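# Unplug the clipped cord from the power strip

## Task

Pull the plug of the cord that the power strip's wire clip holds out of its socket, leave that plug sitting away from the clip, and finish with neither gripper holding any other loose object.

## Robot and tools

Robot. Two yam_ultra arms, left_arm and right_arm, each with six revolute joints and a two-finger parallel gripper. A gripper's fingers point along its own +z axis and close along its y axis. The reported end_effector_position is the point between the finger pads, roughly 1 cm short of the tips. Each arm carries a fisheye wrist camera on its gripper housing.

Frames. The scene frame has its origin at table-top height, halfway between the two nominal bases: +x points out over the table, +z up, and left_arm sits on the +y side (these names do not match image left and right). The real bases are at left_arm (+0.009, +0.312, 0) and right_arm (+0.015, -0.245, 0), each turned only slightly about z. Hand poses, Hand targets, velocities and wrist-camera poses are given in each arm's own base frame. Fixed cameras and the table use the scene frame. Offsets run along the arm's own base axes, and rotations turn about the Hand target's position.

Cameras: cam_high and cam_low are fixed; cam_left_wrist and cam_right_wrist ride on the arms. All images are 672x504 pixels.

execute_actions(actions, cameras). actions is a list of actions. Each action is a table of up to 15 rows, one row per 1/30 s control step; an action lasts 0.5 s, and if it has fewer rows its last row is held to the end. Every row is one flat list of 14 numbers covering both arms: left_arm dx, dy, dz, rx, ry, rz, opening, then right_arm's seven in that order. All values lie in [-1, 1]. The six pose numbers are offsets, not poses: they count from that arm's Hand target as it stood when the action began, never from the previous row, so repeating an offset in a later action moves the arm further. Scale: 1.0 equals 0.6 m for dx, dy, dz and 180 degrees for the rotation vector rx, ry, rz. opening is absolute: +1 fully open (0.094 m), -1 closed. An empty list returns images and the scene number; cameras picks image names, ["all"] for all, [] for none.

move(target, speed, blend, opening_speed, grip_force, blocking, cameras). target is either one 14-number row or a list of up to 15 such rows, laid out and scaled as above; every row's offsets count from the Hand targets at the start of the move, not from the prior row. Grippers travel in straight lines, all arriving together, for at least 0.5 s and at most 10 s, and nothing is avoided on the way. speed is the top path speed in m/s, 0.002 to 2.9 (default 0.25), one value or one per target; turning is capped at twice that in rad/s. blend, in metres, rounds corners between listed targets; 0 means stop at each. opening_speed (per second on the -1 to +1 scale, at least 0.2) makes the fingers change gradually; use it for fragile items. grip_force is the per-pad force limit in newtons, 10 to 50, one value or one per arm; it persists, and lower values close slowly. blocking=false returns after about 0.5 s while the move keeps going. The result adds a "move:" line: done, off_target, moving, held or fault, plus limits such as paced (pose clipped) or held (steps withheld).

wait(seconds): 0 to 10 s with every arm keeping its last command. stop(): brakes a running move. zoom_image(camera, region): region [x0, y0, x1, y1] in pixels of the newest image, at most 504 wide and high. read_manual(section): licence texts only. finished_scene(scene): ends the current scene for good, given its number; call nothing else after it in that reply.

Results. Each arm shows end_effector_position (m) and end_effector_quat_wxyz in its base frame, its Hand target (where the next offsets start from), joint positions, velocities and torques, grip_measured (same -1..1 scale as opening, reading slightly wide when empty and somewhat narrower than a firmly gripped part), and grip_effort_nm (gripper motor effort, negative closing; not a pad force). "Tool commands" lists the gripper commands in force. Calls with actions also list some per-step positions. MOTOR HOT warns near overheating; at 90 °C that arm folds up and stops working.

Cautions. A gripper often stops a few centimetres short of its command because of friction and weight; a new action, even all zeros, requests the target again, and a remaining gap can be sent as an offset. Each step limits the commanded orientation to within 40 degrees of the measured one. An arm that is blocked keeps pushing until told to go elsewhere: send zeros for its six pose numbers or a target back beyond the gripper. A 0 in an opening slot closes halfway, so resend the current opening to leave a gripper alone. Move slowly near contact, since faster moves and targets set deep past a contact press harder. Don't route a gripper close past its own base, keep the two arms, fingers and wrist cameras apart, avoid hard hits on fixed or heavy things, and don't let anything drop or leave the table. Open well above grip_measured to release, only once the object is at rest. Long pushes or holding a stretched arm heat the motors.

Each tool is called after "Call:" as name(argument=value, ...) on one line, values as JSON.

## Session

Call:
execute_actions(actions=[])

Scene clock: 0.00 s.
left_arm: end_effector_position=(+0.2988, +0.0511, +0.1079) grip_measured=+1.000 grip_effort_nm=n/a end_effector_quat_wxyz=(+0.598, -0.218, +0.771, -0.003) | right_arm: end_effector_position=(+0.4592, +0.0284, +0.2615) grip_measured=+1.000 grip_effort_nm=n/a end_effector_quat_wxyz=(+0.484, +0.108, +0.860, -0.123)
Joint positions: left_arm=[0.029 0.935 0.051 0.588 -0.232 -0.351 0.094] | right_arm=[0.262 1.556 1.357 -0.424 0.539 0.23 0.094]
Joint velocities: within noise
Joint torques (N m): no reading
Heat: left arm: 29 °C; right arm: 28 °C.
Hand target: left_arm +0.3007, +0.0514, +0.1132; +0.604, -0.218, +0.767, -0.003 | right_arm +0.4580, +0.0271, +0.2658; +0.486, +0.109, +0.858, -0.124
Tool commands: left_gripper/opening=+1.0 right_gripper/opening=+1.0
camera_calibration:
cam_left_wrist: T_world_to_cam=[[0.367617, -0.910919, 0.187309, -0.0801575], [-0.579026, -0.381806, -0.720384, 0.307264], [0.727727, 0.156369, -0.667804, -0.0539485], [0, 0, 0, 1]] pos_world=[0.246641, 0.0527339, 0.200335]
cam_right_wrist: T_world_to_cam=[[-0.32364, -0.946105, 0.011899, 0.173274], [-0.798232, 0.266261, -0.540307, 0.532138], [0.508019, -0.184363, -0.841384, 0.0938456], [0, 0, 0, 1]] pos_world=[0.433173, 0.0395491, 0.364416]

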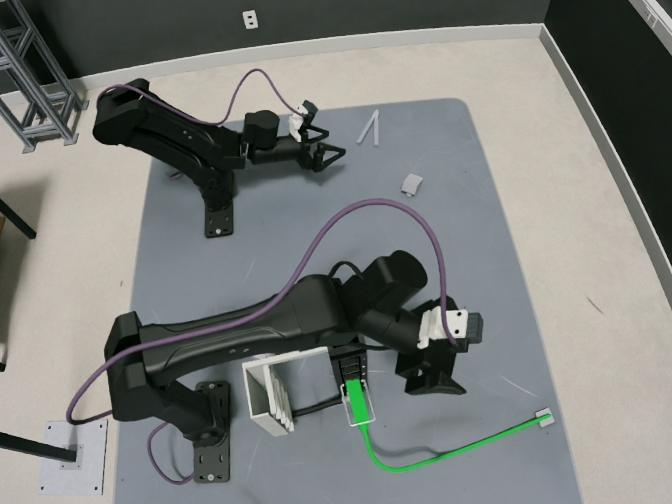

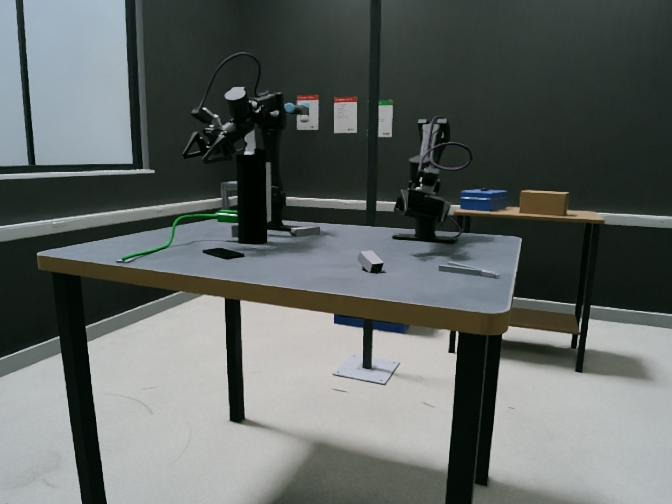

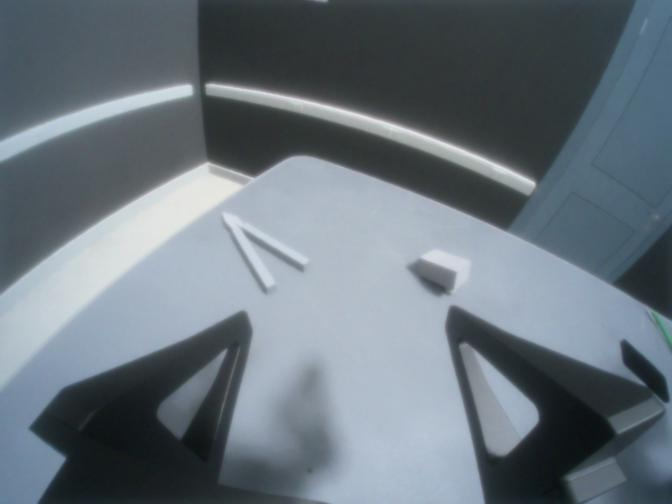

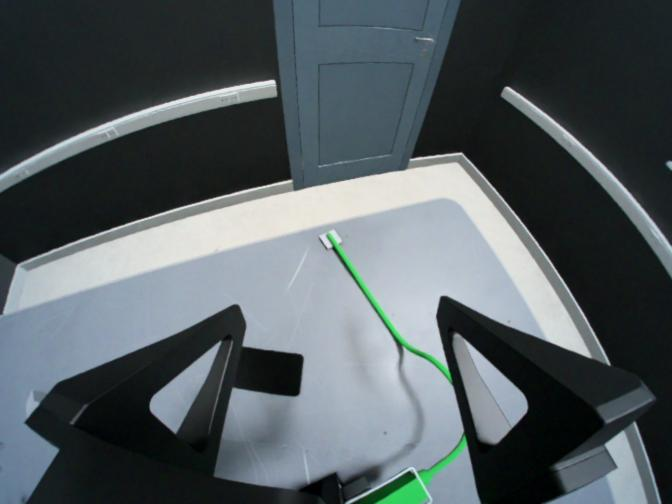

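Call:
move(target=[[0,0,0,0,0,0,1,-0.0967,-0.1285,-0.0597,0.144,0.1016,-0.1667,-0.6],[0,0,0,0,0,0,1,-0.205,-0.1202,-0.1597,0.288,0.2031,-0.3333,-0.6]], speed=0.3, blend=[0.04, 0], cameras=["cam_right_wrist", "cam_high"])

Call:
zoom_image(camera="cam_right_wrist", region=[230, 180, 480, 430])

Scene clock: 21.97 s.
left_arm: end_effector_position=(+0.2988, +0.0511, +0.1079) grip_measured=+1.000 grip_effort_nm=-0.01 end_effector_quat_wxyz=(+0.598, -0.218, +0.771, -0.003) | right_arm: end_effector_position=(+0.3367, -0.0443, +0.1792) grip_measured=-0.598 grip_effort_nm=-0.15 end_effector_quat_wxyz=(+0.019, +0.644, +0.764, +0.010)
Joint positions: left_arm=[0.029 0.935 0.051 0.588 -0.232 -0.351 0.094] | right_arm=[-0.132 1.812 1.789 -1.506 0.004 1.269 0.019]
Joint torques (N m): left_arm=[-0.01 -1.91 8.12 2.07 -0.07 0] | right_arm=[-0.5 -6.65 6.9 0.29 0 0.11]
Heat: left arm: 34 °C; right arm: 30 °C.
Hand target: left_arm +0.3007, +0.0514, +0.1132; +0.604, -0.218, +0.767, -0.003 | right_arm +0.3350, -0.0450, +0.1701; +0.000, +0.650, +0.760, +0.000
Off the commanded pose: left_arm 0.006 m, 1 deg | right_arm 0.009 m, 3 deg.
move: off_target (right_arm)
camera_calibration:
cam_right_wrist: T_world_to_cam=[[-0.994329, -0.0786512, -0.0715856, 0.345057], [-0.102389, 0.889971, 0.444374, 0.0260776], [0.0287586, 0.449183, -0.892977, 0.272182], [0, 0, 0, 1]] pos_world=[0.337943, -0.118329, 0.256165]
Images, in order (width x height): cam_high 672x504, cam_right_wrist 672x504.

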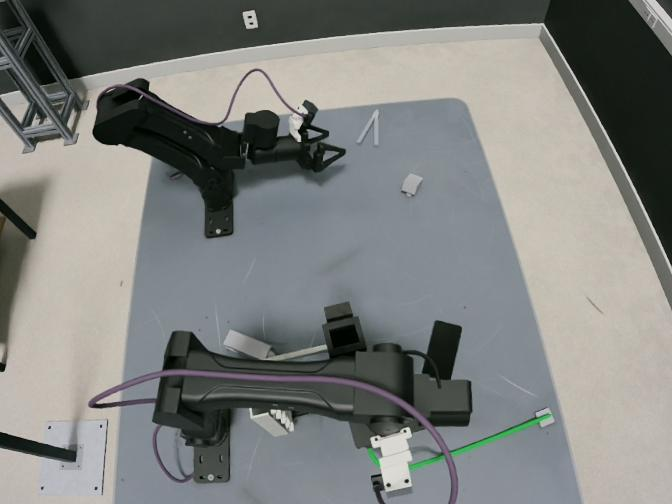

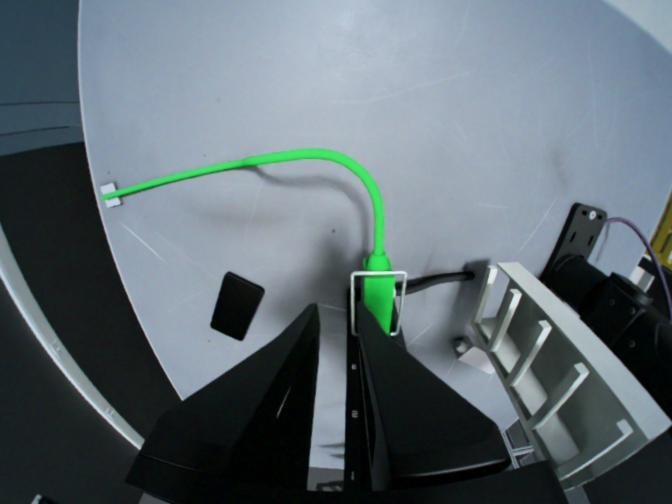

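Scaled by 2.016 from the camera's 672x504 image, which has a finer 960x720 frame.

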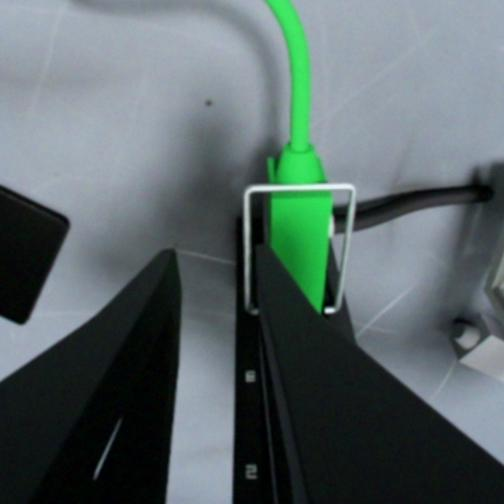

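Call:
move(target=[0,0,0,0,0,0,1,-0.0025,0.0787,-0.1093,-0.0168,0.1098,0,-0.796], speed=0.15, cameras=["cam_right_wrist"])

Call:
zoom_image(camera="cam_right_wrist", region=[270, 220, 450, 400])

Scene clock: 48.73 s.
left_arm: end_effector_position=(+0.2988, +0.0511, +0.1079) grip_measured=+1.000 grip_effort_nm=-0.01 end_effector_quat_wxyz=(+0.598, -0.218, +0.771, -0.003) | right_arm: end_effector_position=(+0.3346, +0.0049, +0.1113) grip_measured=-0.794 grip_effort_nm=-0.15 end_effector_quat_wxyz=(-0.073, +0.643, +0.758, -0.080)
Joint positions: left_arm=[0.029 0.935 0.051 0.588 -0.232 -0.351 0.094] | right_arm=[0.024 2.028 1.789 -1.549 0.023 1.432 0.01]
Joint torques (N m): left_arm=[0.01 -1.91 8.12 2.07 -0.07 0] | right_arm=[0.25 -8.34 7.21 -0.18 0.27 0.12]
Heat: left arm: 35 °C; right arm: 31 °C.
Hand target: left_arm +0.3007, +0.0514, +0.1132; +0.604, -0.218, +0.767, -0.003 | right_arm +0.3335, +0.0022, +0.1045; -0.113, +0.640, +0.749, -0.132
Off the commanded pose: left_arm 0.006 m, 1 deg | right_arm 0.007 m, 8 deg.
joint sent to its limit (right arm) — joint 4 (wrist pitch), lower limit. The joint targets are off in orientation, not in position.
move: off_target (right_arm)
camera_calibration:
cam_right_wrist: T_world_to_cam=[[-0.980124, -0.0706517, 0.185379, 0.308504], [0.0180679, 0.898762, 0.438064, -0.0273766], [-0.197561, 0.432707, -0.879622, 0.263827], [0, 0, 0, 1]] pos_world=[0.354989, -0.0677582, 0.18687]
Images, in order (width x height): cam_right_wrist 672x504.

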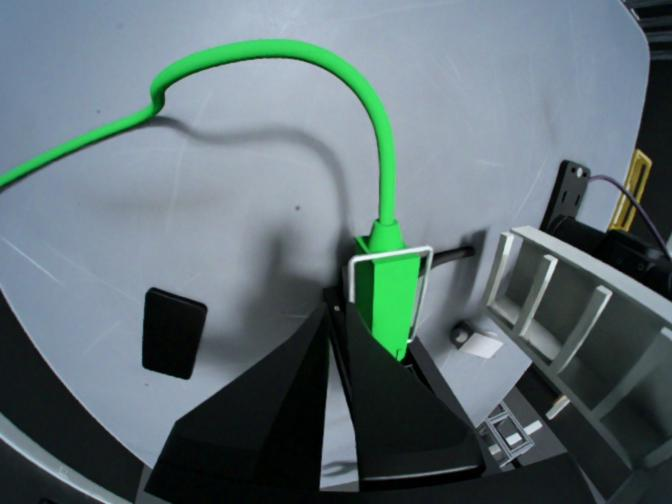

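Scaled by 2.800 from the camera's 672x504 image, which has a finer 960x720 frame.

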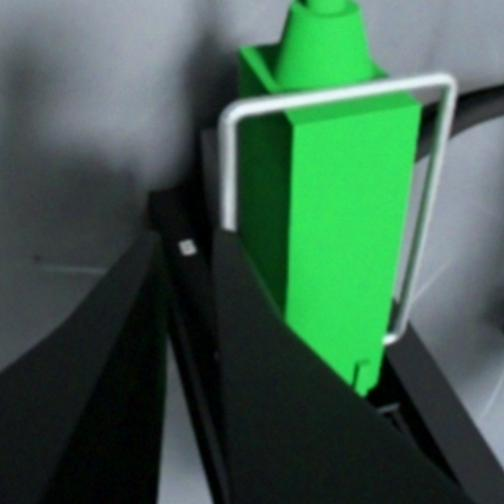

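Call:
move(target=[[0,0,0,0,0,0,1,-0.0092,-0.015,0.0,0.0059,-0.0384,0,-0.831],[0,0,0,0,0,0,1,-0.0142,-0.0157,-0.0218,0.0059,-0.0384,0,-0.831]], speed=0.06, blend=[0.003, 0], cameras=["cam_right_wrist"])

Call:
zoom_image(camera="cam_right_wrist", region=[270, 220, 450, 400])

Scene clock: 69.37 s.
left_arm: end_effector_position=(+0.2988, +0.0511, +0.1079) grip_measured=+1.000 grip_effort_nm=-0.01 end_effector_quat_wxyz=(+0.598, -0.218, +0.771, -0.003) | right_arm: end_effector_position=(+0.3244, -0.0032, +0.0860) grip_measured=-0.829 grip_effort_nm=-0.15 end_effector_quat_wxyz=(-0.089, +0.644, +0.755, -0.090)
Joint positions: left_arm=[0.029 0.935 0.051 0.588 -0.232 -0.351 0.094] | right_arm=[-0.001 2.028 1.68 -1.476 0.022 1.415 0.008]
Joint torques (N m): left_arm=[-0.01 -1.91 8.12 2.07 -0.07 0] | right_arm=[-0.38 -13.19 5.27 0 0.18 -0.03]
Heat: left arm: 36 °C; right arm: 31 °C.
Hand target: left_arm +0.3007, +0.0514, +0.1132; +0.604, -0.218, +0.767, -0.003 | right_arm +0.3249, -0.0072, +0.0914; -0.074, +0.645, +0.755, -0.086
Off the commanded pose: left_arm 0.006 m, 1 deg | right_arm 0.007 m, 2 deg.
move: done
camera_calibration:
cam_right_wrist: T_world_to_cam=[[-0.973293, -0.0637823, 0.220526, 0.297495], [0.0411648, 0.896566, 0.440993, -0.0165628], [-0.225844, 0.438294, -0.869996, 0.251438], [0, 0, 0, 1]] pos_world=[0.347018, -0.0763789, 0.160448]
Images, in order (width x height): cam_right_wrist 672x504.

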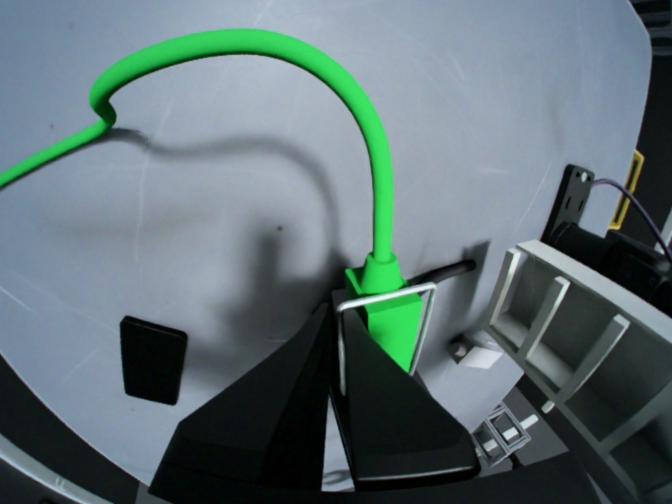

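Scaled by 2.800 from the camera's 672x504 image, which has a finer 960x720 frame.

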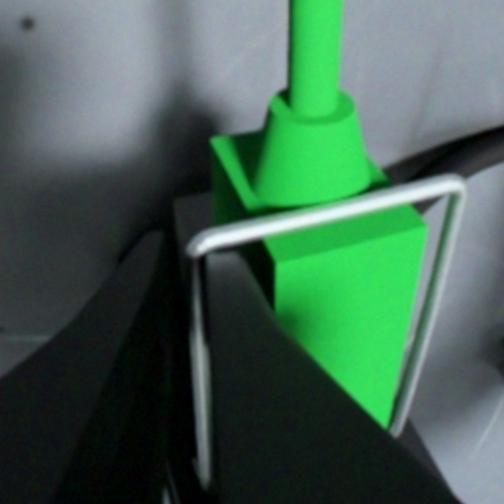

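Call:
move(target=[[0,0,0,0,0,0,1,0.0015,0.0015,0.015,0,0,0,-0.831],[0,0,0,0,0,0,1,0.0015,0.0015,0.015,0,0,0,-1]], speed=0.06, cameras=["cam_right_wrist"])

Call:
zoom_image(camera="cam_right_wrist", region=[270, 220, 450, 400])

Scene clock: 79.40 s.
left_arm: end_effector_position=(+0.2988, +0.0511, +0.1079) grip_measured=+1.000 grip_effort_nm=-0.01 end_effector_quat_wxyz=(+0.598, -0.218, +0.771, -0.003) | right_arm: end_effector_position=(+0.3228, -0.0032, +0.0866) grip_measured=-0.952 grip_effort_nm=-1.06 end_effector_quat_wxyz=(-0.091, +0.647, +0.752, -0.093)
Joint positions: left_arm=[0.029 0.935 0.051 0.588 -0.232 -0.351 0.094] | right_arm=[-0.001 2.028 1.681 -1.484 0.022 1.423 0.002]
Joint torques (N m): left_arm=[0.01 -1.91 8.12 2.07 -0.07 0] | right_arm=[-0.16 -13.24 8.35 -0.28 0.18 -0.09]
Heat: left arm: 36 °C; right arm: 32 °C.
Hand target: left_arm +0.3007, +0.0514, +0.1132; +0.604, -0.218, +0.767, -0.003 | right_arm +0.3258, -0.0063, +0.1004; -0.074, +0.645, +0.755, -0.086
Off the commanded pose: left_arm 0.006 m, 1 deg | right_arm 0.014 m, 2 deg.
move: off_target (right_arm); target 2's new opening was sent with right_arm's hand 0.015 m and 2 deg from that target
camera_calibration:
cam_right_wrist: T_world_to_cam=[[-0.972287, -0.0553401, 0.227147, 0.294863], [0.0514307, 0.897151, 0.43872, -0.0198888], [-0.228063, 0.438245, -0.869442, 0.252227], [0, 0, 0, 1]] pos_world=[0.345238, -0.0763761, 0.161045]
Images, in order (width x height): cam_right_wrist 672x504.

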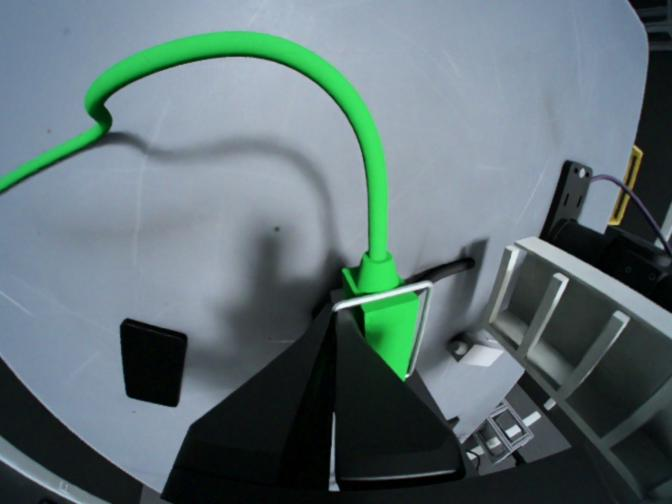

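Scaled by 2.800 from the camera's 672x504 image, which has a finer 960x720 frame.

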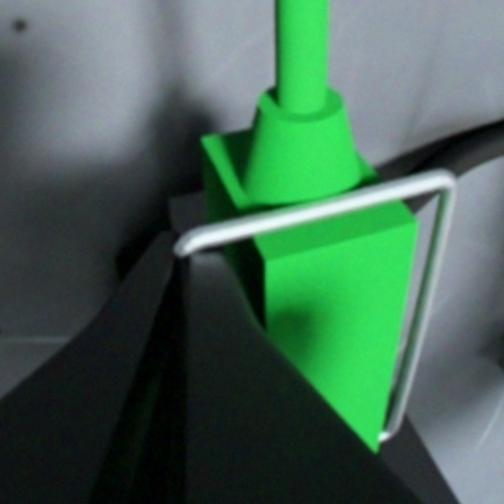

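Call:
move(target=[[0,0,0,0,0,0,1,-0.0013,0.0082,0.0353,0,0,0,-1],[0,0,0,0,0,0,1,-0.0025,0.0157,0.052,0,0,0,-1]], speed=0.06, blend=[0.005,0], cameras=["cam_right_wrist"])

Call:
zoom_image(camera="cam_right_wrist", region=[270, 220, 450, 400])

Scene clock: 91.70 s.
left_arm: end_effector_position=(+0.2988, +0.0511, +0.1079) grip_measured=+1.000 grip_effort_nm=0.00 end_effector_quat_wxyz=(+0.598, -0.218, +0.771, -0.003) | right_arm: end_effector_position=(+0.3229, +0.0016, +0.1042) grip_measured=-0.952 grip_effort_nm=-1.06 end_effector_quat_wxyz=(-0.083, +0.660, +0.741, -0.089)
Joint positions: left_arm=[0.029 0.935 0.051 0.588 -0.232 -0.351 0.094] | right_arm=[0.012 2.007 1.724 -1.532 0.019 1.471 0.002]
Joint torques (N m): left_arm=[0.01 -1.91 8.12 2.07 -0.07 0] | right_arm=[0.87 -15.84 9.46 -0.41 0.15 -0.34]
Heat: left arm: 36 °C; right arm: 34 °C.
Hand target: left_arm +0.3007, +0.0514, +0.1132; +0.604, -0.218, +0.767, -0.003 | right_arm +0.3244, +0.0032, +0.1316; -0.074, +0.645, +0.756, -0.086
Off the commanded pose: left_arm 0.006 m, 1 deg | right_arm 0.027 m, 3 deg.
joint sent to its limit (right arm) — joint 4 (wrist pitch), lower limit. The joint targets still meet the commanded pose.
move: off_target (right_arm)
camera_calibration:
cam_right_wrist: T_world_to_cam=[[-0.977283, -0.0207483, 0.210921, 0.29452], [0.0741298, 0.898872, 0.431895, -0.0385943], [-0.198552, 0.437719, -0.876914, 0.256708], [0, 0, 0, 1]] pos_world=[0.34166, -0.0715641, 0.179659]
Images, in order (width x height): cam_right_wrist 672x504.

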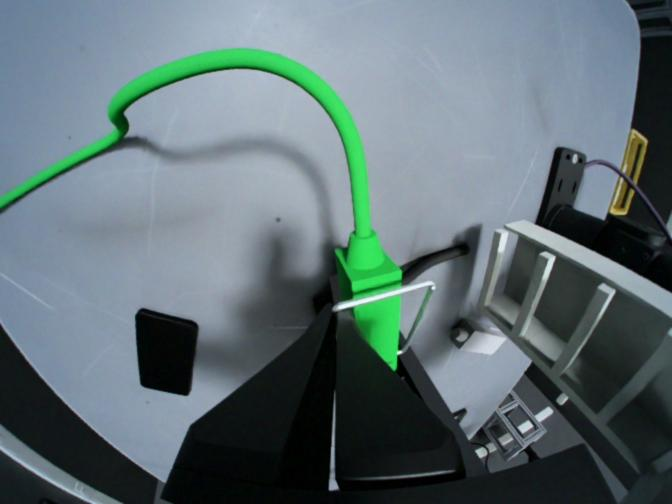

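Scaled by 2.800 from the camera's 672x504 image, which has a finer 960x720 frame.

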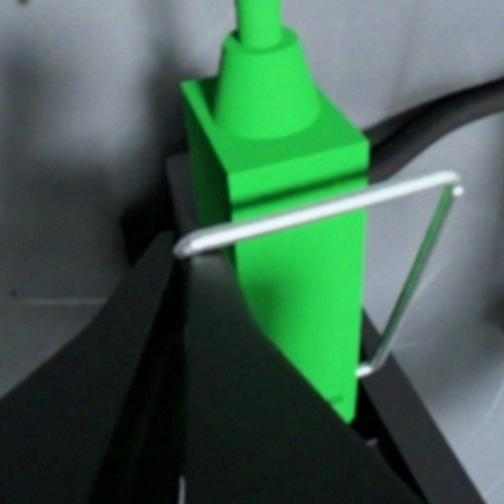

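Call:
move(target=[[0,0,0,0,0,0,1,0,-0.0017,-0.0333,0,0,0,-1],[0,0,0,0,0,0,1,0,-0.0017,-0.0333,0,0,0,-0.87],[0,0,0,0,0,0,1,0.0083,-0.005,0.0107,0,0,0,-0.87],[0,0,0,0,0,0,1,-0.0207,-0.097,0.014,0.1473,-0.0491,-0.0177,-0.87]], speed=[0.1, 0.1, 0.1, 0.25], blend=[0, 0, 0.005, 0], cameras=["cam_right_wrist"])

Call:
zoom_image(camera="cam_right_wrist", region=[270, 220, 450, 400])

Scene clock: 122.20 s.
left_arm: end_effector_position=(+0.2988, +0.0511, +0.1079) grip_measured=+1.000 grip_effort_nm=-0.01 end_effector_quat_wxyz=(+0.598, -0.218, +0.771, -0.003) | right_arm: end_effector_position=(+0.3168, -0.0598, +0.1276) grip_measured=-0.872 grip_effort_nm=0.08 end_effector_quat_wxyz=(-0.163, +0.642, +0.737, +0.136)
Joint positions: left_arm=[0.029 0.935 0.051 0.588 -0.232 -0.351 0.094] | right_arm=[-0.389 1.956 1.702 -1.551 -0.362 1.001 0.006]
Joint torques (N m): left_arm=[0.01 -1.89 8.13 2.07 -0.07 0] | right_arm=[0.18 -13.91 5.33 -0.19 -0.27 -0.04]
Heat: left arm: 37 °C; right arm: 36 °C.
Hand target: left_arm +0.3007, +0.0514, +0.1132; +0.604, -0.218, +0.767, -0.003 | right_arm +0.3119, -0.0552, +0.1400; -0.164, +0.637, +0.740, +0.141
Off the commanded pose: left_arm 0.006 m, 1 deg | right_arm 0.014 m, 1 deg.
joint sent to its limit (right arm) — joint 4 (wrist pitch), lower limit. The joint targets still meet the commanded pose.
move: off_target (right_arm); target 2's new opening was sent with right_arm's hand 0.008 m and 3 deg from that target
camera_calibration:
cam_right_wrist: T_world_to_cam=[[-0.998887, -0.043172, 0.0190106, 0.312321], [-0.0120064, 0.622411, 0.782599, -0.0270499], [-0.0456188, 0.781499, -0.622236, 0.242525], [0, 0, 0, 1]] pos_world=[0.322713, -0.159214, 0.16614]
Images, in order (width x height): cam_right_wrist 672x504.

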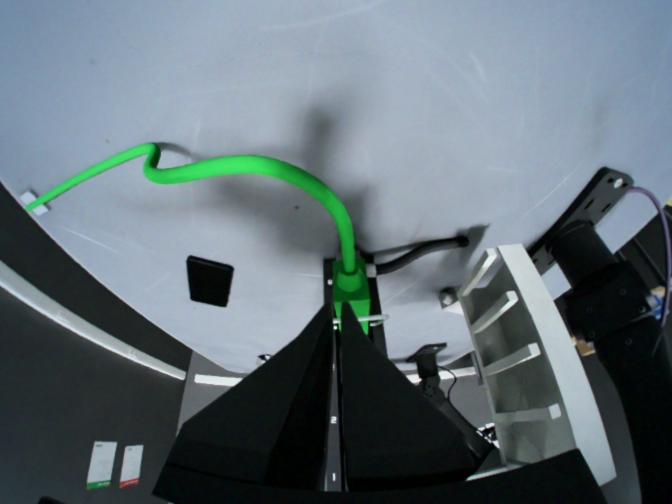

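Scaled by 2.800 from the camera's 672x504 image, which has a finer 960x720 frame.

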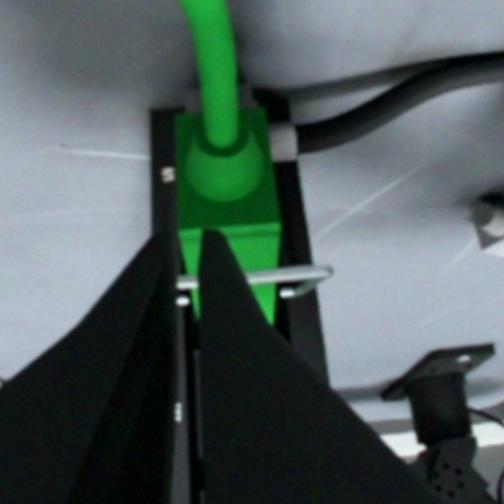

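Call:
move(target=[[0,0,0,0,0,0,1,-0.014,0.022,-0.03,0,0,0,-0.87],[0,0,0,0,0,0,1,-0.0165,0.0478,-0.0317,0,0,0,-0.87],[0,0,0,0,0,0,1,-0.019,0.0703,0.0,0,0,0,-0.87],[0,0,0,0,0,0,1,-0.0232,0.0997,0.0283,0,0,0,-0.87],[0,0,0,0,0,0,1,-0.0273,0.132,0.0433,0,0,0,-0.87],[0,0,0,0,0,0,1,-0.0307,0.154,0.0467,0,0,0,-0.87]], speed=0.08, blend=[0.005,0.005,0.01,0.01,0.01,0], cameras=["cam_right_wrist"])

Call:
zoom_image(camera="cam_right_wrist", region=[240, 200, 460, 420])

Scene clock: 133.73 s.
left_arm: end_effector_position=(+0.2988, +0.0511, +0.1079) grip_measured=+1.000 grip_effort_nm=-0.01 end_effector_quat_wxyz=(+0.598, -0.218, +0.771, -0.003) | right_arm: end_effector_position=(+0.2935, +0.0352, +0.1549) grip_measured=-0.872 grip_effort_nm=0.08 end_effector_quat_wxyz=(-0.178, +0.636, +0.740, +0.128)
Joint positions: left_arm=[0.029 0.935 0.051 0.588 -0.232 -0.351 0.094] | right_arm=[-0.13 1.778 1.578 -1.54 -0.41 1.255 0.006]
Joint torques (N m): left_arm=[0.01 -1.89 8.12 2.07 -0.07 0] | right_arm=[0.21 -11.55 7.71 -0.02 -0.29 0.11]
Heat: left arm: 37 °C; right arm: 37 °C.
Hand target: left_arm +0.3007, +0.0514, +0.1132; +0.604, -0.218, +0.767, -0.003 | right_arm +0.2935, +0.0373, +0.1681; -0.164, +0.636, +0.740, +0.141
Off the commanded pose: left_arm 0.006 m, 1 deg | right_arm 0.013 m, 2 deg.
move: off_target (right_arm); blend cut to 0.0068 m at target 5
camera_calibration:
cam_right_wrist: T_world_to_cam=[[-0.996887, -0.0624858, 0.0480829, 0.288228], [-0.000573655, 0.615578, 0.788076, -0.111723], [-0.0788423, 0.785595, -0.613697, 0.192498], [0, 0, 0, 1]] pos_world=[0.302444, -0.0644409, 0.192323]
Images, in order (width x height): cam_right_wrist 672x504.

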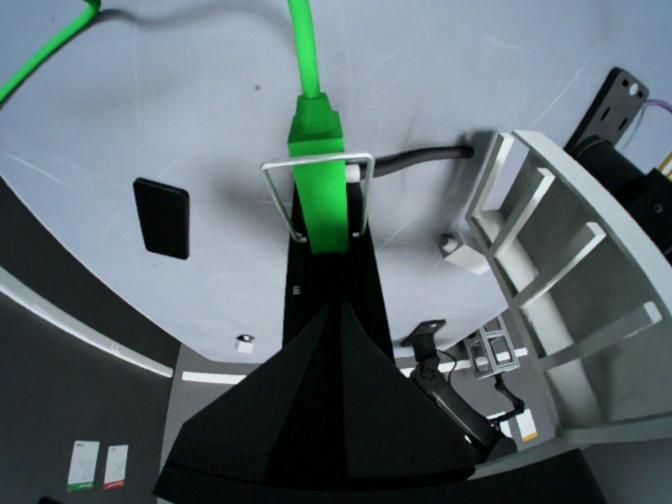

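Scaled by 2.291 from the camera's 672x504 image, which has a finer 960x720 frame.

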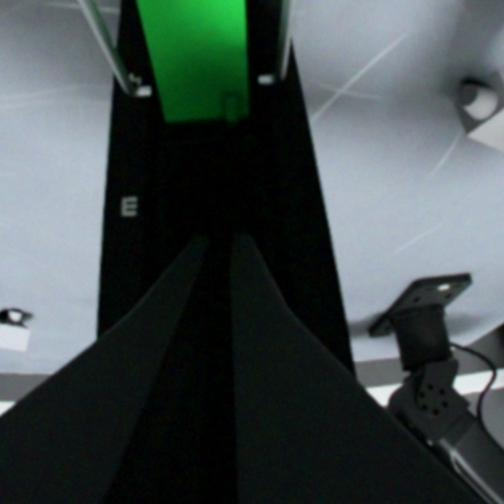

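Call:
move(target=[[0,0,0,0,0,0,1,0.0158,-0.1455,-0.0218,0,0,0,-0.87],[0,0,0,0,0,0,1,0.0175,-0.1422,-0.0918,0,0,0,-0.87]], speed=0.2, blend=[0.015,0], cameras=["cam_right_wrist"])

Call:
zoom_image(camera="cam_right_wrist", region=[270, 220, 450, 400])

Scene clock: 142.90 s.
left_arm: end_effector_position=(+0.2988, +0.0511, +0.1079) grip_measured=+1.000 grip_effort_nm=-0.01 end_effector_quat_wxyz=(+0.598, -0.218, +0.771, -0.003) | right_arm: end_effector_position=(+0.3042, -0.0473, +0.1213) grip_measured=-0.872 grip_effort_nm=0.08 end_effector_quat_wxyz=(-0.157, +0.639, +0.738, +0.150)
Joint positions: left_arm=[0.029 0.935 0.051 0.588 -0.232 -0.351 0.094] | right_arm=[-0.38 1.872 1.563 -1.472 -0.387 1.005 0.006]
Joint torques (N m): left_arm=[0.01 -1.91 8.12 2.07 -0.07 0] | right_arm=[0.4 -7.57 6 0.04 -0.05 -0.04]
Heat: left arm: 37 °C; right arm: 38 °C.
Hand target: left_arm +0.3007, +0.0514, +0.1132; +0.604, -0.218, +0.767, -0.003 | right_arm +0.3040, -0.0480, +0.1129; -0.164, +0.636, +0.740, +0.141
Off the commanded pose: left_arm 0.006 m, 1 deg | right_arm 0.008 m, 1 deg.
move: done
camera_calibration:
cam_right_wrist: T_world_to_cam=[[-0.999042, -0.042617, -0.00998965, 0.304034], [-0.0339819, 0.611274, 0.790689, -0.0248138], [-0.0275904, 0.790271, -0.612136, 0.221928], [0, 0, 0, 1]] pos_world=[0.309023, -0.147258, 0.158507]
Images, in order (width x height): cam_right_wrist 672x504.

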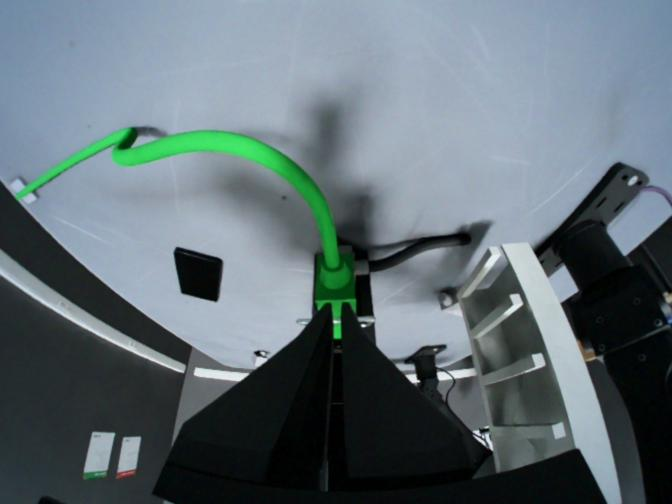

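Scaled by 2.800 from the camera's 672x504 image, which has a finer 960x720 frame.

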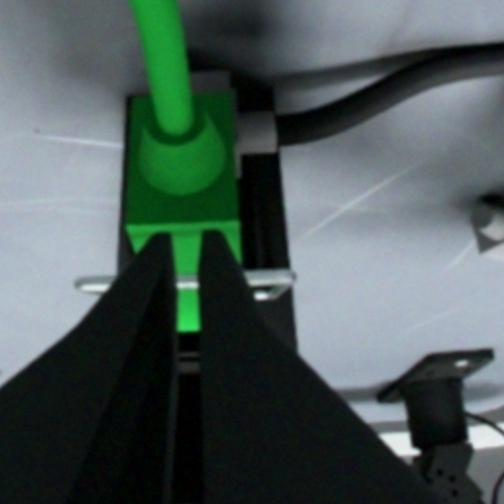

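Call:
move(target=[[0,0,0,0,0,0,1,0,0.0067,-0.0132,0,0,0,-0.87],[0,0,0,0,0,0,1,0,0.0367,-0.0115,0,0,0,-0.87],[0,0,0,0,0,0,1,-0.0025,0.0625,0.036,0,0,0,-0.87],[0,0,0,0,0,0,1,-0.0067,0.0877,0.0735,0,0,0,-0.87]], speed=0.07, blend=[0,0.004,0.01,0], cameras=["cam_right_wrist"])

Call:
zoom_image(camera="cam_right_wrist", region=[240, 180, 460, 400])

Scene clock: 154.70 s.
left_arm: end_effector_position=(+0.2988, +0.0511, +0.1079) grip_measured=+1.000 grip_effort_nm=0.00 end_effector_quat_wxyz=(+0.598, -0.218, +0.771, -0.003) | right_arm: end_effector_position=(+0.2994, +0.0001, +0.1410) grip_measured=-0.872 grip_effort_nm=0.08 end_effector_quat_wxyz=(-0.177, +0.638, +0.739, +0.128)
Joint positions: left_arm=[0.029 0.935 0.051 0.588 -0.232 -0.351 0.094] | right_arm=[-0.234 1.834 1.59 -1.537 -0.39 1.148 0.006]
Joint torques (N m): left_arm=[0.01 -1.89 8.1 2.07 -0.07 0] | right_arm=[0.61 -12.11 8.39 -0.2 -0.33 0.08]
Heat: left arm: 37 °C; right arm: 37 °C.
Hand target: left_arm +0.3007, +0.0514, +0.1132; +0.604, -0.218, +0.767, -0.003 | right_arm +0.3000, +0.0045, +0.1570; -0.164, +0.637, +0.740, +0.141
Off the commanded pose: left_arm 0.006 m, 1 deg | right_arm 0.017 m, 2 deg.
move: off_target (right_arm)
camera_calibration:
cam_right_wrist: T_world_to_cam=[[-0.997141, -0.0582764, 0.048108, 0.292666], [0.00193988, 0.616669, 0.78722, -0.0797555], [-0.0755431, 0.785063, -0.614792, 0.211161], [0, 0, 0, 1]] pos_world=[0.307935, -0.0995367, 0.178526]
Images, in order (width x height): cam_right_wrist 672x504.

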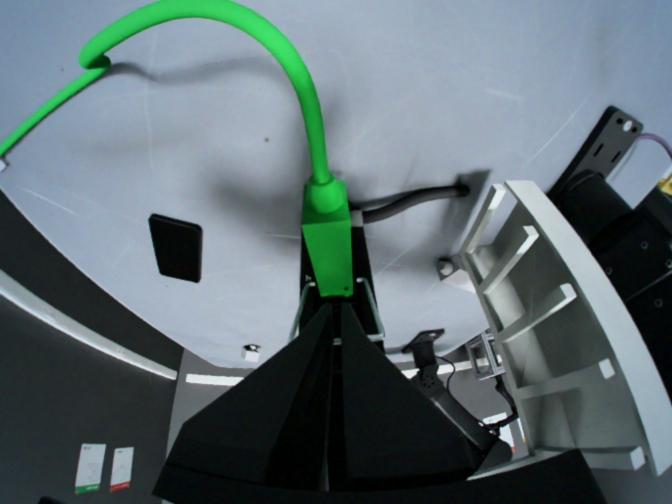

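Scaled by 2.291 from the camera's 672x504 image, which has a finer 960x720 frame.

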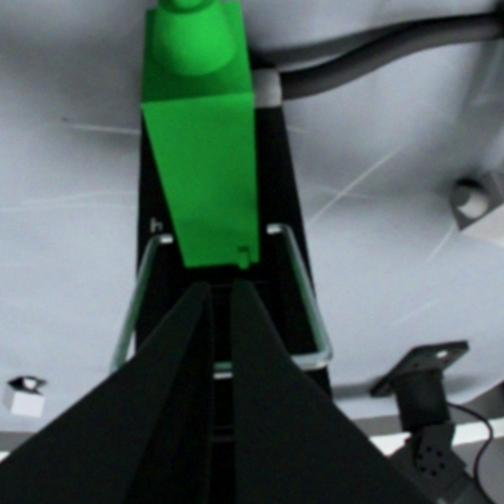

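Call:
move(target=[[0,0,0,0,0,0,1,-0.0042,0.0325,0.015,0,0,0,-0.87],[0,0,0,0,0,0,1,-0.0075,0.0545,0.0183,0,0,0,-0.87],[0,0,0,0,0,0,1,0.0017,-0.0575,0.0133,0,0,0,-0.87],[0,0,0,0,0,0,1,0.0092,-0.0375,-0.0583,0,0,0,0.0]], speed=[0.07,0.07,0.2,0.15], blend=[0.008,0,0.01,0], cameras=["cam_right_wrist"])

Call:
zoom_image(camera="cam_right_wrist", region=[230, 200, 450, 420])

Scene clock: 164.43 s.
left_arm: end_effector_position=(+0.2988, +0.0511, +0.1079) grip_measured=+1.000 grip_effort_nm=0.00 end_effector_quat_wxyz=(+0.598, -0.218, +0.771, -0.003) | right_arm: end_effector_position=(+0.3056, -0.0183, +0.1311) grip_measured=-0.002 grip_effort_nm=0.09 end_effector_quat_wxyz=(-0.154, +0.637, +0.741, +0.149)
Joint positions: left_arm=[0.029 0.935 0.051 0.588 -0.232 -0.351 0.094] | right_arm=[-0.293 1.825 1.545 -1.462 -0.397 1.092 0.047]
Joint torques (N m): left_arm=[0.01 -1.91 8.12 2.07 -0.07 0] | right_arm=[0.31 -6.97 5.94 0.1 -0.13 0]
Heat: left arm: 37 °C; right arm: 37 °C.
Hand target: left_arm +0.3007, +0.0514, +0.1132; +0.604, -0.218, +0.767, -0.003 | right_arm +0.3055, -0.0180, +0.1222; -0.164, +0.637, +0.740, +0.141
Off the commanded pose: left_arm 0.006 m, 1 deg | right_arm 0.009 m, 1 deg.
move: done; blend cut to 0.0067 m at target 1
camera_calibration:
cam_right_wrist: T_world_to_cam=[[-0.998685, -0.049153, -0.0145479, 0.307174], [-0.0417911, 0.616371, 0.786346, -0.0472211], [-0.0296844, 0.78592, -0.617615, 0.206309], [0, 0, 0, 1]] pos_world=[0.310921, -0.117938, 0.16902]
Images, in order (width x height): cam_right_wrist 672x504.

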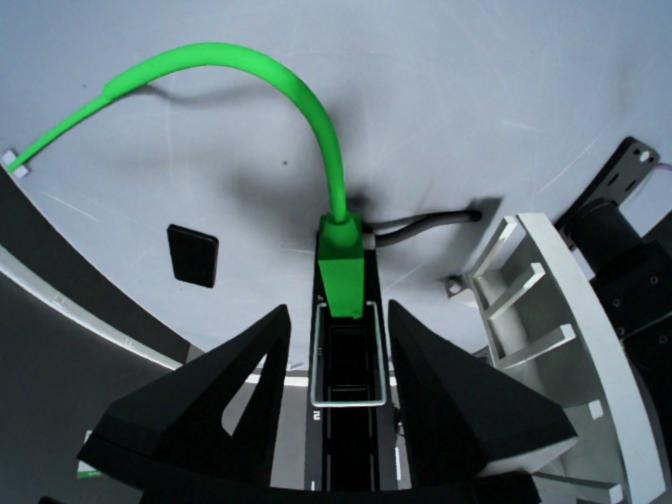

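Scaled by 2.291 from the camera's 672x504 image, which has a finer 960x720 frame.

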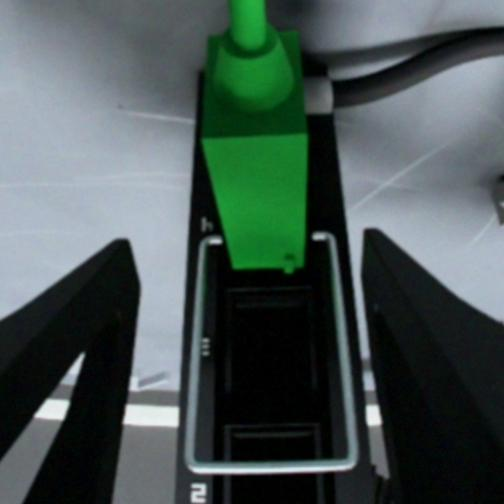

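Call:
move(target=[[0,0,0,0,0,0,1,0,0.0142,-0.0695,0,0,0,0.0],[0,0,0,0,0,0,1,0,0.0142,-0.0695,0,0,0,-0.65],[0,0,0,0,0,0,1,0.0178,-0.1,-0.0645,0,0,0,-0.65]], speed=[0.12,0.1,0.07], blend=[0,0,0], opening_speed=1.2, cameras=["cam_right_wrist", "cam_high"])

Scene clock: 173.67 s.
left_arm: end_effector_position=(+0.2988, +0.0511, +0.1079) grip_measured=+1.000 grip_effort_nm=-0.01 end_effector_quat_wxyz=(+0.598, -0.218, +0.771, -0.003) | right_arm: end_effector_position=(+0.3049, -0.0190, +0.0901) grip_measured=-0.506 grip_effort_nm=-1.07 end_effector_quat_wxyz=(-0.230, +0.615, +0.732, +0.182)
Joint positions: left_arm=[0.029 0.935 0.051 0.588 -0.232 -0.351 0.094] | right_arm=[-0.351 1.974 1.51 -1.448 -0.498 0.958 0.023]
Joint torques (N m): left_arm=[0.02 -1.89 8.12 2.07 -0.06 0.01] | right_arm=[-7.15 -8.94 12.55 0.07 1.23 -0.1]
Heat: left arm: 37 °C; right arm: 37 °C.
Hand target: left_arm +0.3007, +0.0514, +0.1132; +0.604, -0.218, +0.767, -0.003 | right_arm +0.3162, -0.0780, +0.0834; -0.164, +0.636, +0.740, +0.141
Off the commanded pose: left_arm 0.006 m, 1 deg | right_arm 0.060 m, 9 deg.
move: off_target (right_arm)
camera_calibration:
cam_right_wrist: T_world_to_cam=[[-0.995609, -0.084356, 0.0405786, 0.299193], [-0.0054965, 0.485426, 0.87426, -0.0360484], [-0.0934471, 0.870199, -0.483758, 0.190575], [0, 0, 0, 1]] pos_world=[0.31549, -0.123101, 0.111567]
Images, in order (width x height): cam_high 672x504, cam_right_wrist 672x504.

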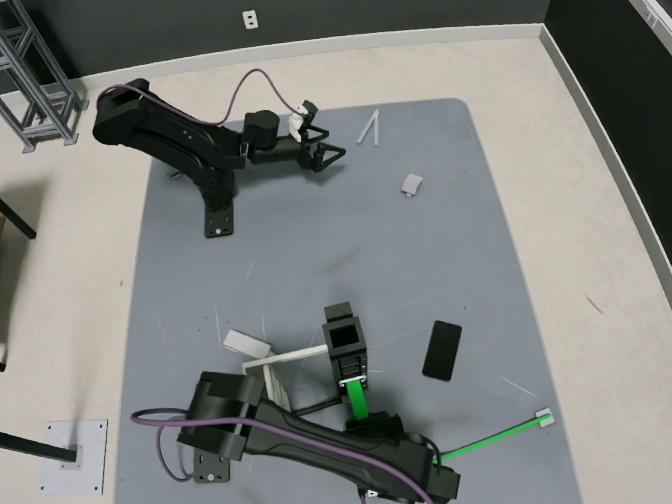

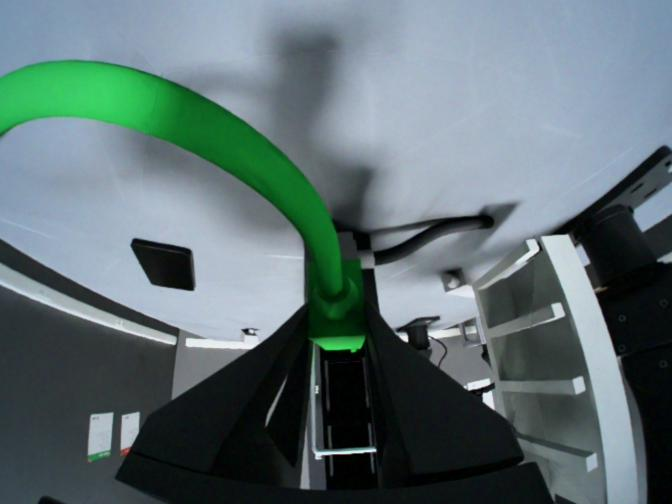

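Call:
move(target=[0,0,0,0,0,0,1,0.004,-0.06,0.008,0,0,0,-0.75], speed=0.04, cameras=["cam_right_wrist"])

Scene clock: 182.53 s.
left_arm: end_effector_position=(+0.2988, +0.0511, +0.1079) grip_measured=+1.000 grip_effort_nm=-0.01 end_effector_quat_wxyz=(+0.598, -0.218, +0.771, -0.003) | right_arm: end_effector_position=(+0.3200, -0.1093, +0.0921) grip_measured=-0.506 grip_effort_nm=-1.06 end_effector_quat_wxyz=(-0.153, +0.633, +0.744, +0.149)
Joint positions: left_arm=[0.029 0.935 0.051 0.588 -0.232 -0.351 0.094] | right_arm=[-0.516 2.054 1.701 -1.474 -0.349 0.85 0.023]
Joint torques (N m): left_arm=[0.01 -1.91 8.12 2.07 -0.07 0.01] | right_arm=[-0.62 -8.65 8.69 -0.33 -0.03 0]
Heat: left arm: 37 °C; right arm: 37 °C.
Hand target: left_arm +0.3007, +0.0514, +0.1132; +0.604, -0.218, +0.767, -0.003 | right_arm +0.3185, -0.1139, +0.0882; -0.164, +0.636, +0.740, +0.141
Off the commanded pose: left_arm 0.006 m, 1 deg | right_arm 0.006 m, 2 deg.
move: done
camera_calibration:
cam_right_wrist: T_world_to_cam=[[-0.998198, -0.0571995, -0.018143, 0.315748], [-0.0495965, 0.616198, 0.786028, 0.0426344], [-0.0337807, 0.785511, -0.617925, 0.255538], [0, 0, 0, 1]] pos_world=[0.325926, -0.208939, 0.13012]
Images, in order (width x height): cam_right_wrist 672x504.

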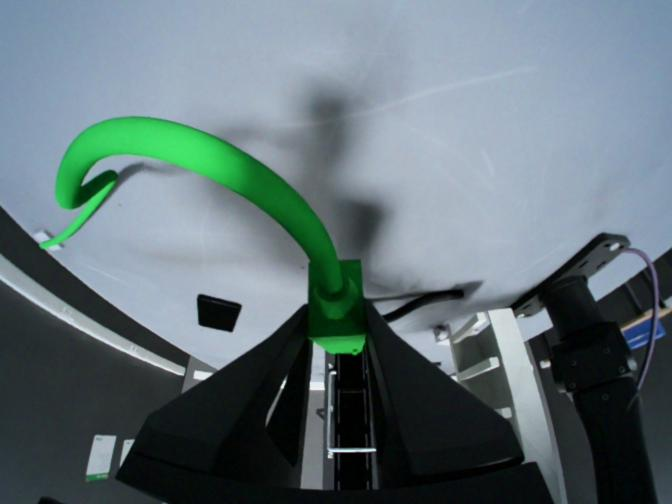

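Call:
move(target=[[0,0,0,0,0,0,1,0,0,-0.0887,0,0,0,-0.75],[0,0,0,0,0,0,1,0,0,-0.127,0,0,0,-0.75],[0,0,0,0,0,0,1,0,0,-0.127,0,0,0,0.0],[0,0,0,0,0,0,1,0,0,0.08,0,0,0,0.0]], speed=[0.12,0.05,0.05,0.1], blend=[0.005,0,0,0], opening_speed=0.8, cameras=["cam_right_wrist","cam_high","cam_low"])

Scene clock: 193.40 s.
left_arm: end_effector_position=(+0.2988, +0.0511, +0.1079) grip_measured=+1.000 grip_effort_nm=0.00 end_effector_quat_wxyz=(+0.598, -0.218, +0.771, -0.003) | right_arm: end_effector_position=(+0.3179, -0.1117, +0.1226) grip_measured=-0.002 grip_effort_nm=0.08 end_effector_quat_wxyz=(-0.139, +0.643, +0.738, +0.151)
Joint positions: left_arm=[0.029 0.935 0.051 0.588 -0.232 -0.351 0.094] | right_arm=[-0.525 2.013 1.769 -1.553 -0.349 0.868 0.047]
Joint torques (N m): left_arm=[0.01 -1.91 8.1 2.07 -0.07 0] | right_arm=[-0.09 -13.38 7.94 -0.15 -0.1 0.08]
Heat: left arm: 38 °C; right arm: 37 °C.
Hand target: left_arm +0.3007, +0.0514, +0.1132; +0.604, -0.218, +0.767, -0.003 | right_arm +0.3185, -0.1139, +0.1361; -0.164, +0.636, +0.740, +0.141
Off the commanded pose: left_arm 0.006 m, 1 deg | right_arm 0.014 m, 3 deg.
joint sent to its limit (right arm) — joint 4 (wrist pitch), lower limit. The joint targets are off in orientation, not in position.
move: off_target (right_arm); target 3's new opening was sent with right_arm's hand 0.026 m and 1 deg from that target
camera_calibration:
cam_right_wrist: T_world_to_cam=[[-0.998885, -0.0313983, -0.0352498, 0.319357], [-0.0471558, 0.629265, 0.775759, 0.0219721], [-0.00217607, 0.776557, -0.630044, 0.266544], [0, 0, 0, 1]] pos_world=[0.320617, -0.210785, 0.162146]
Images, in order (width x height): cam_high 672x504, cam_low 672x504, cam_right_wrist 672x504.

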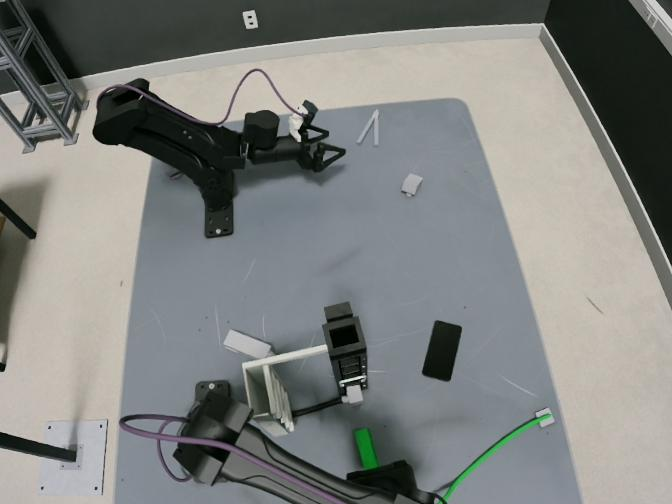

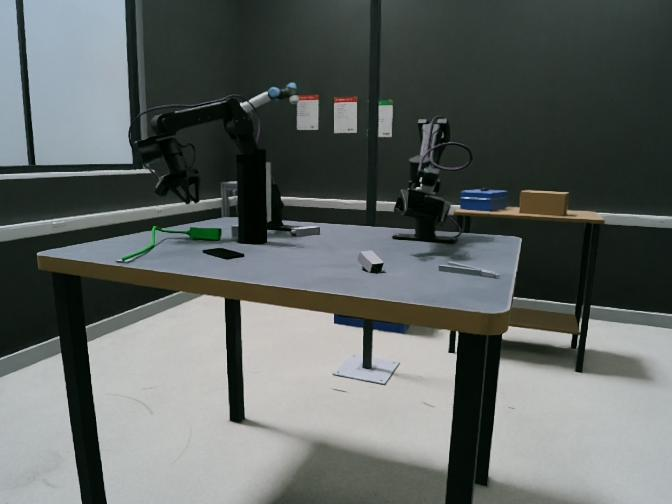

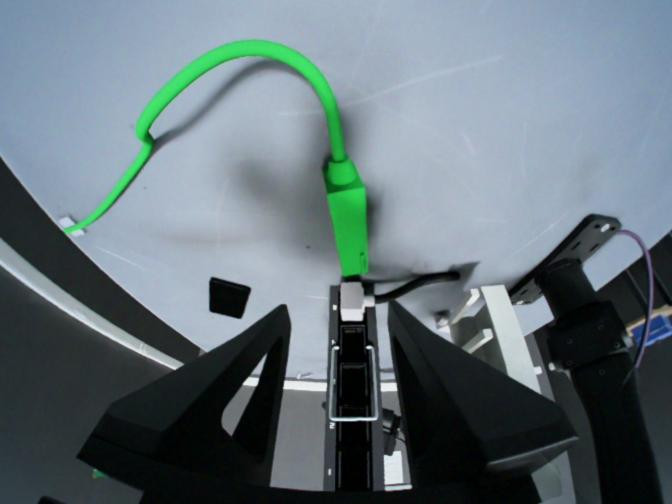

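Call:
finished_scene(scene=2)

The scene is finished: the task was done.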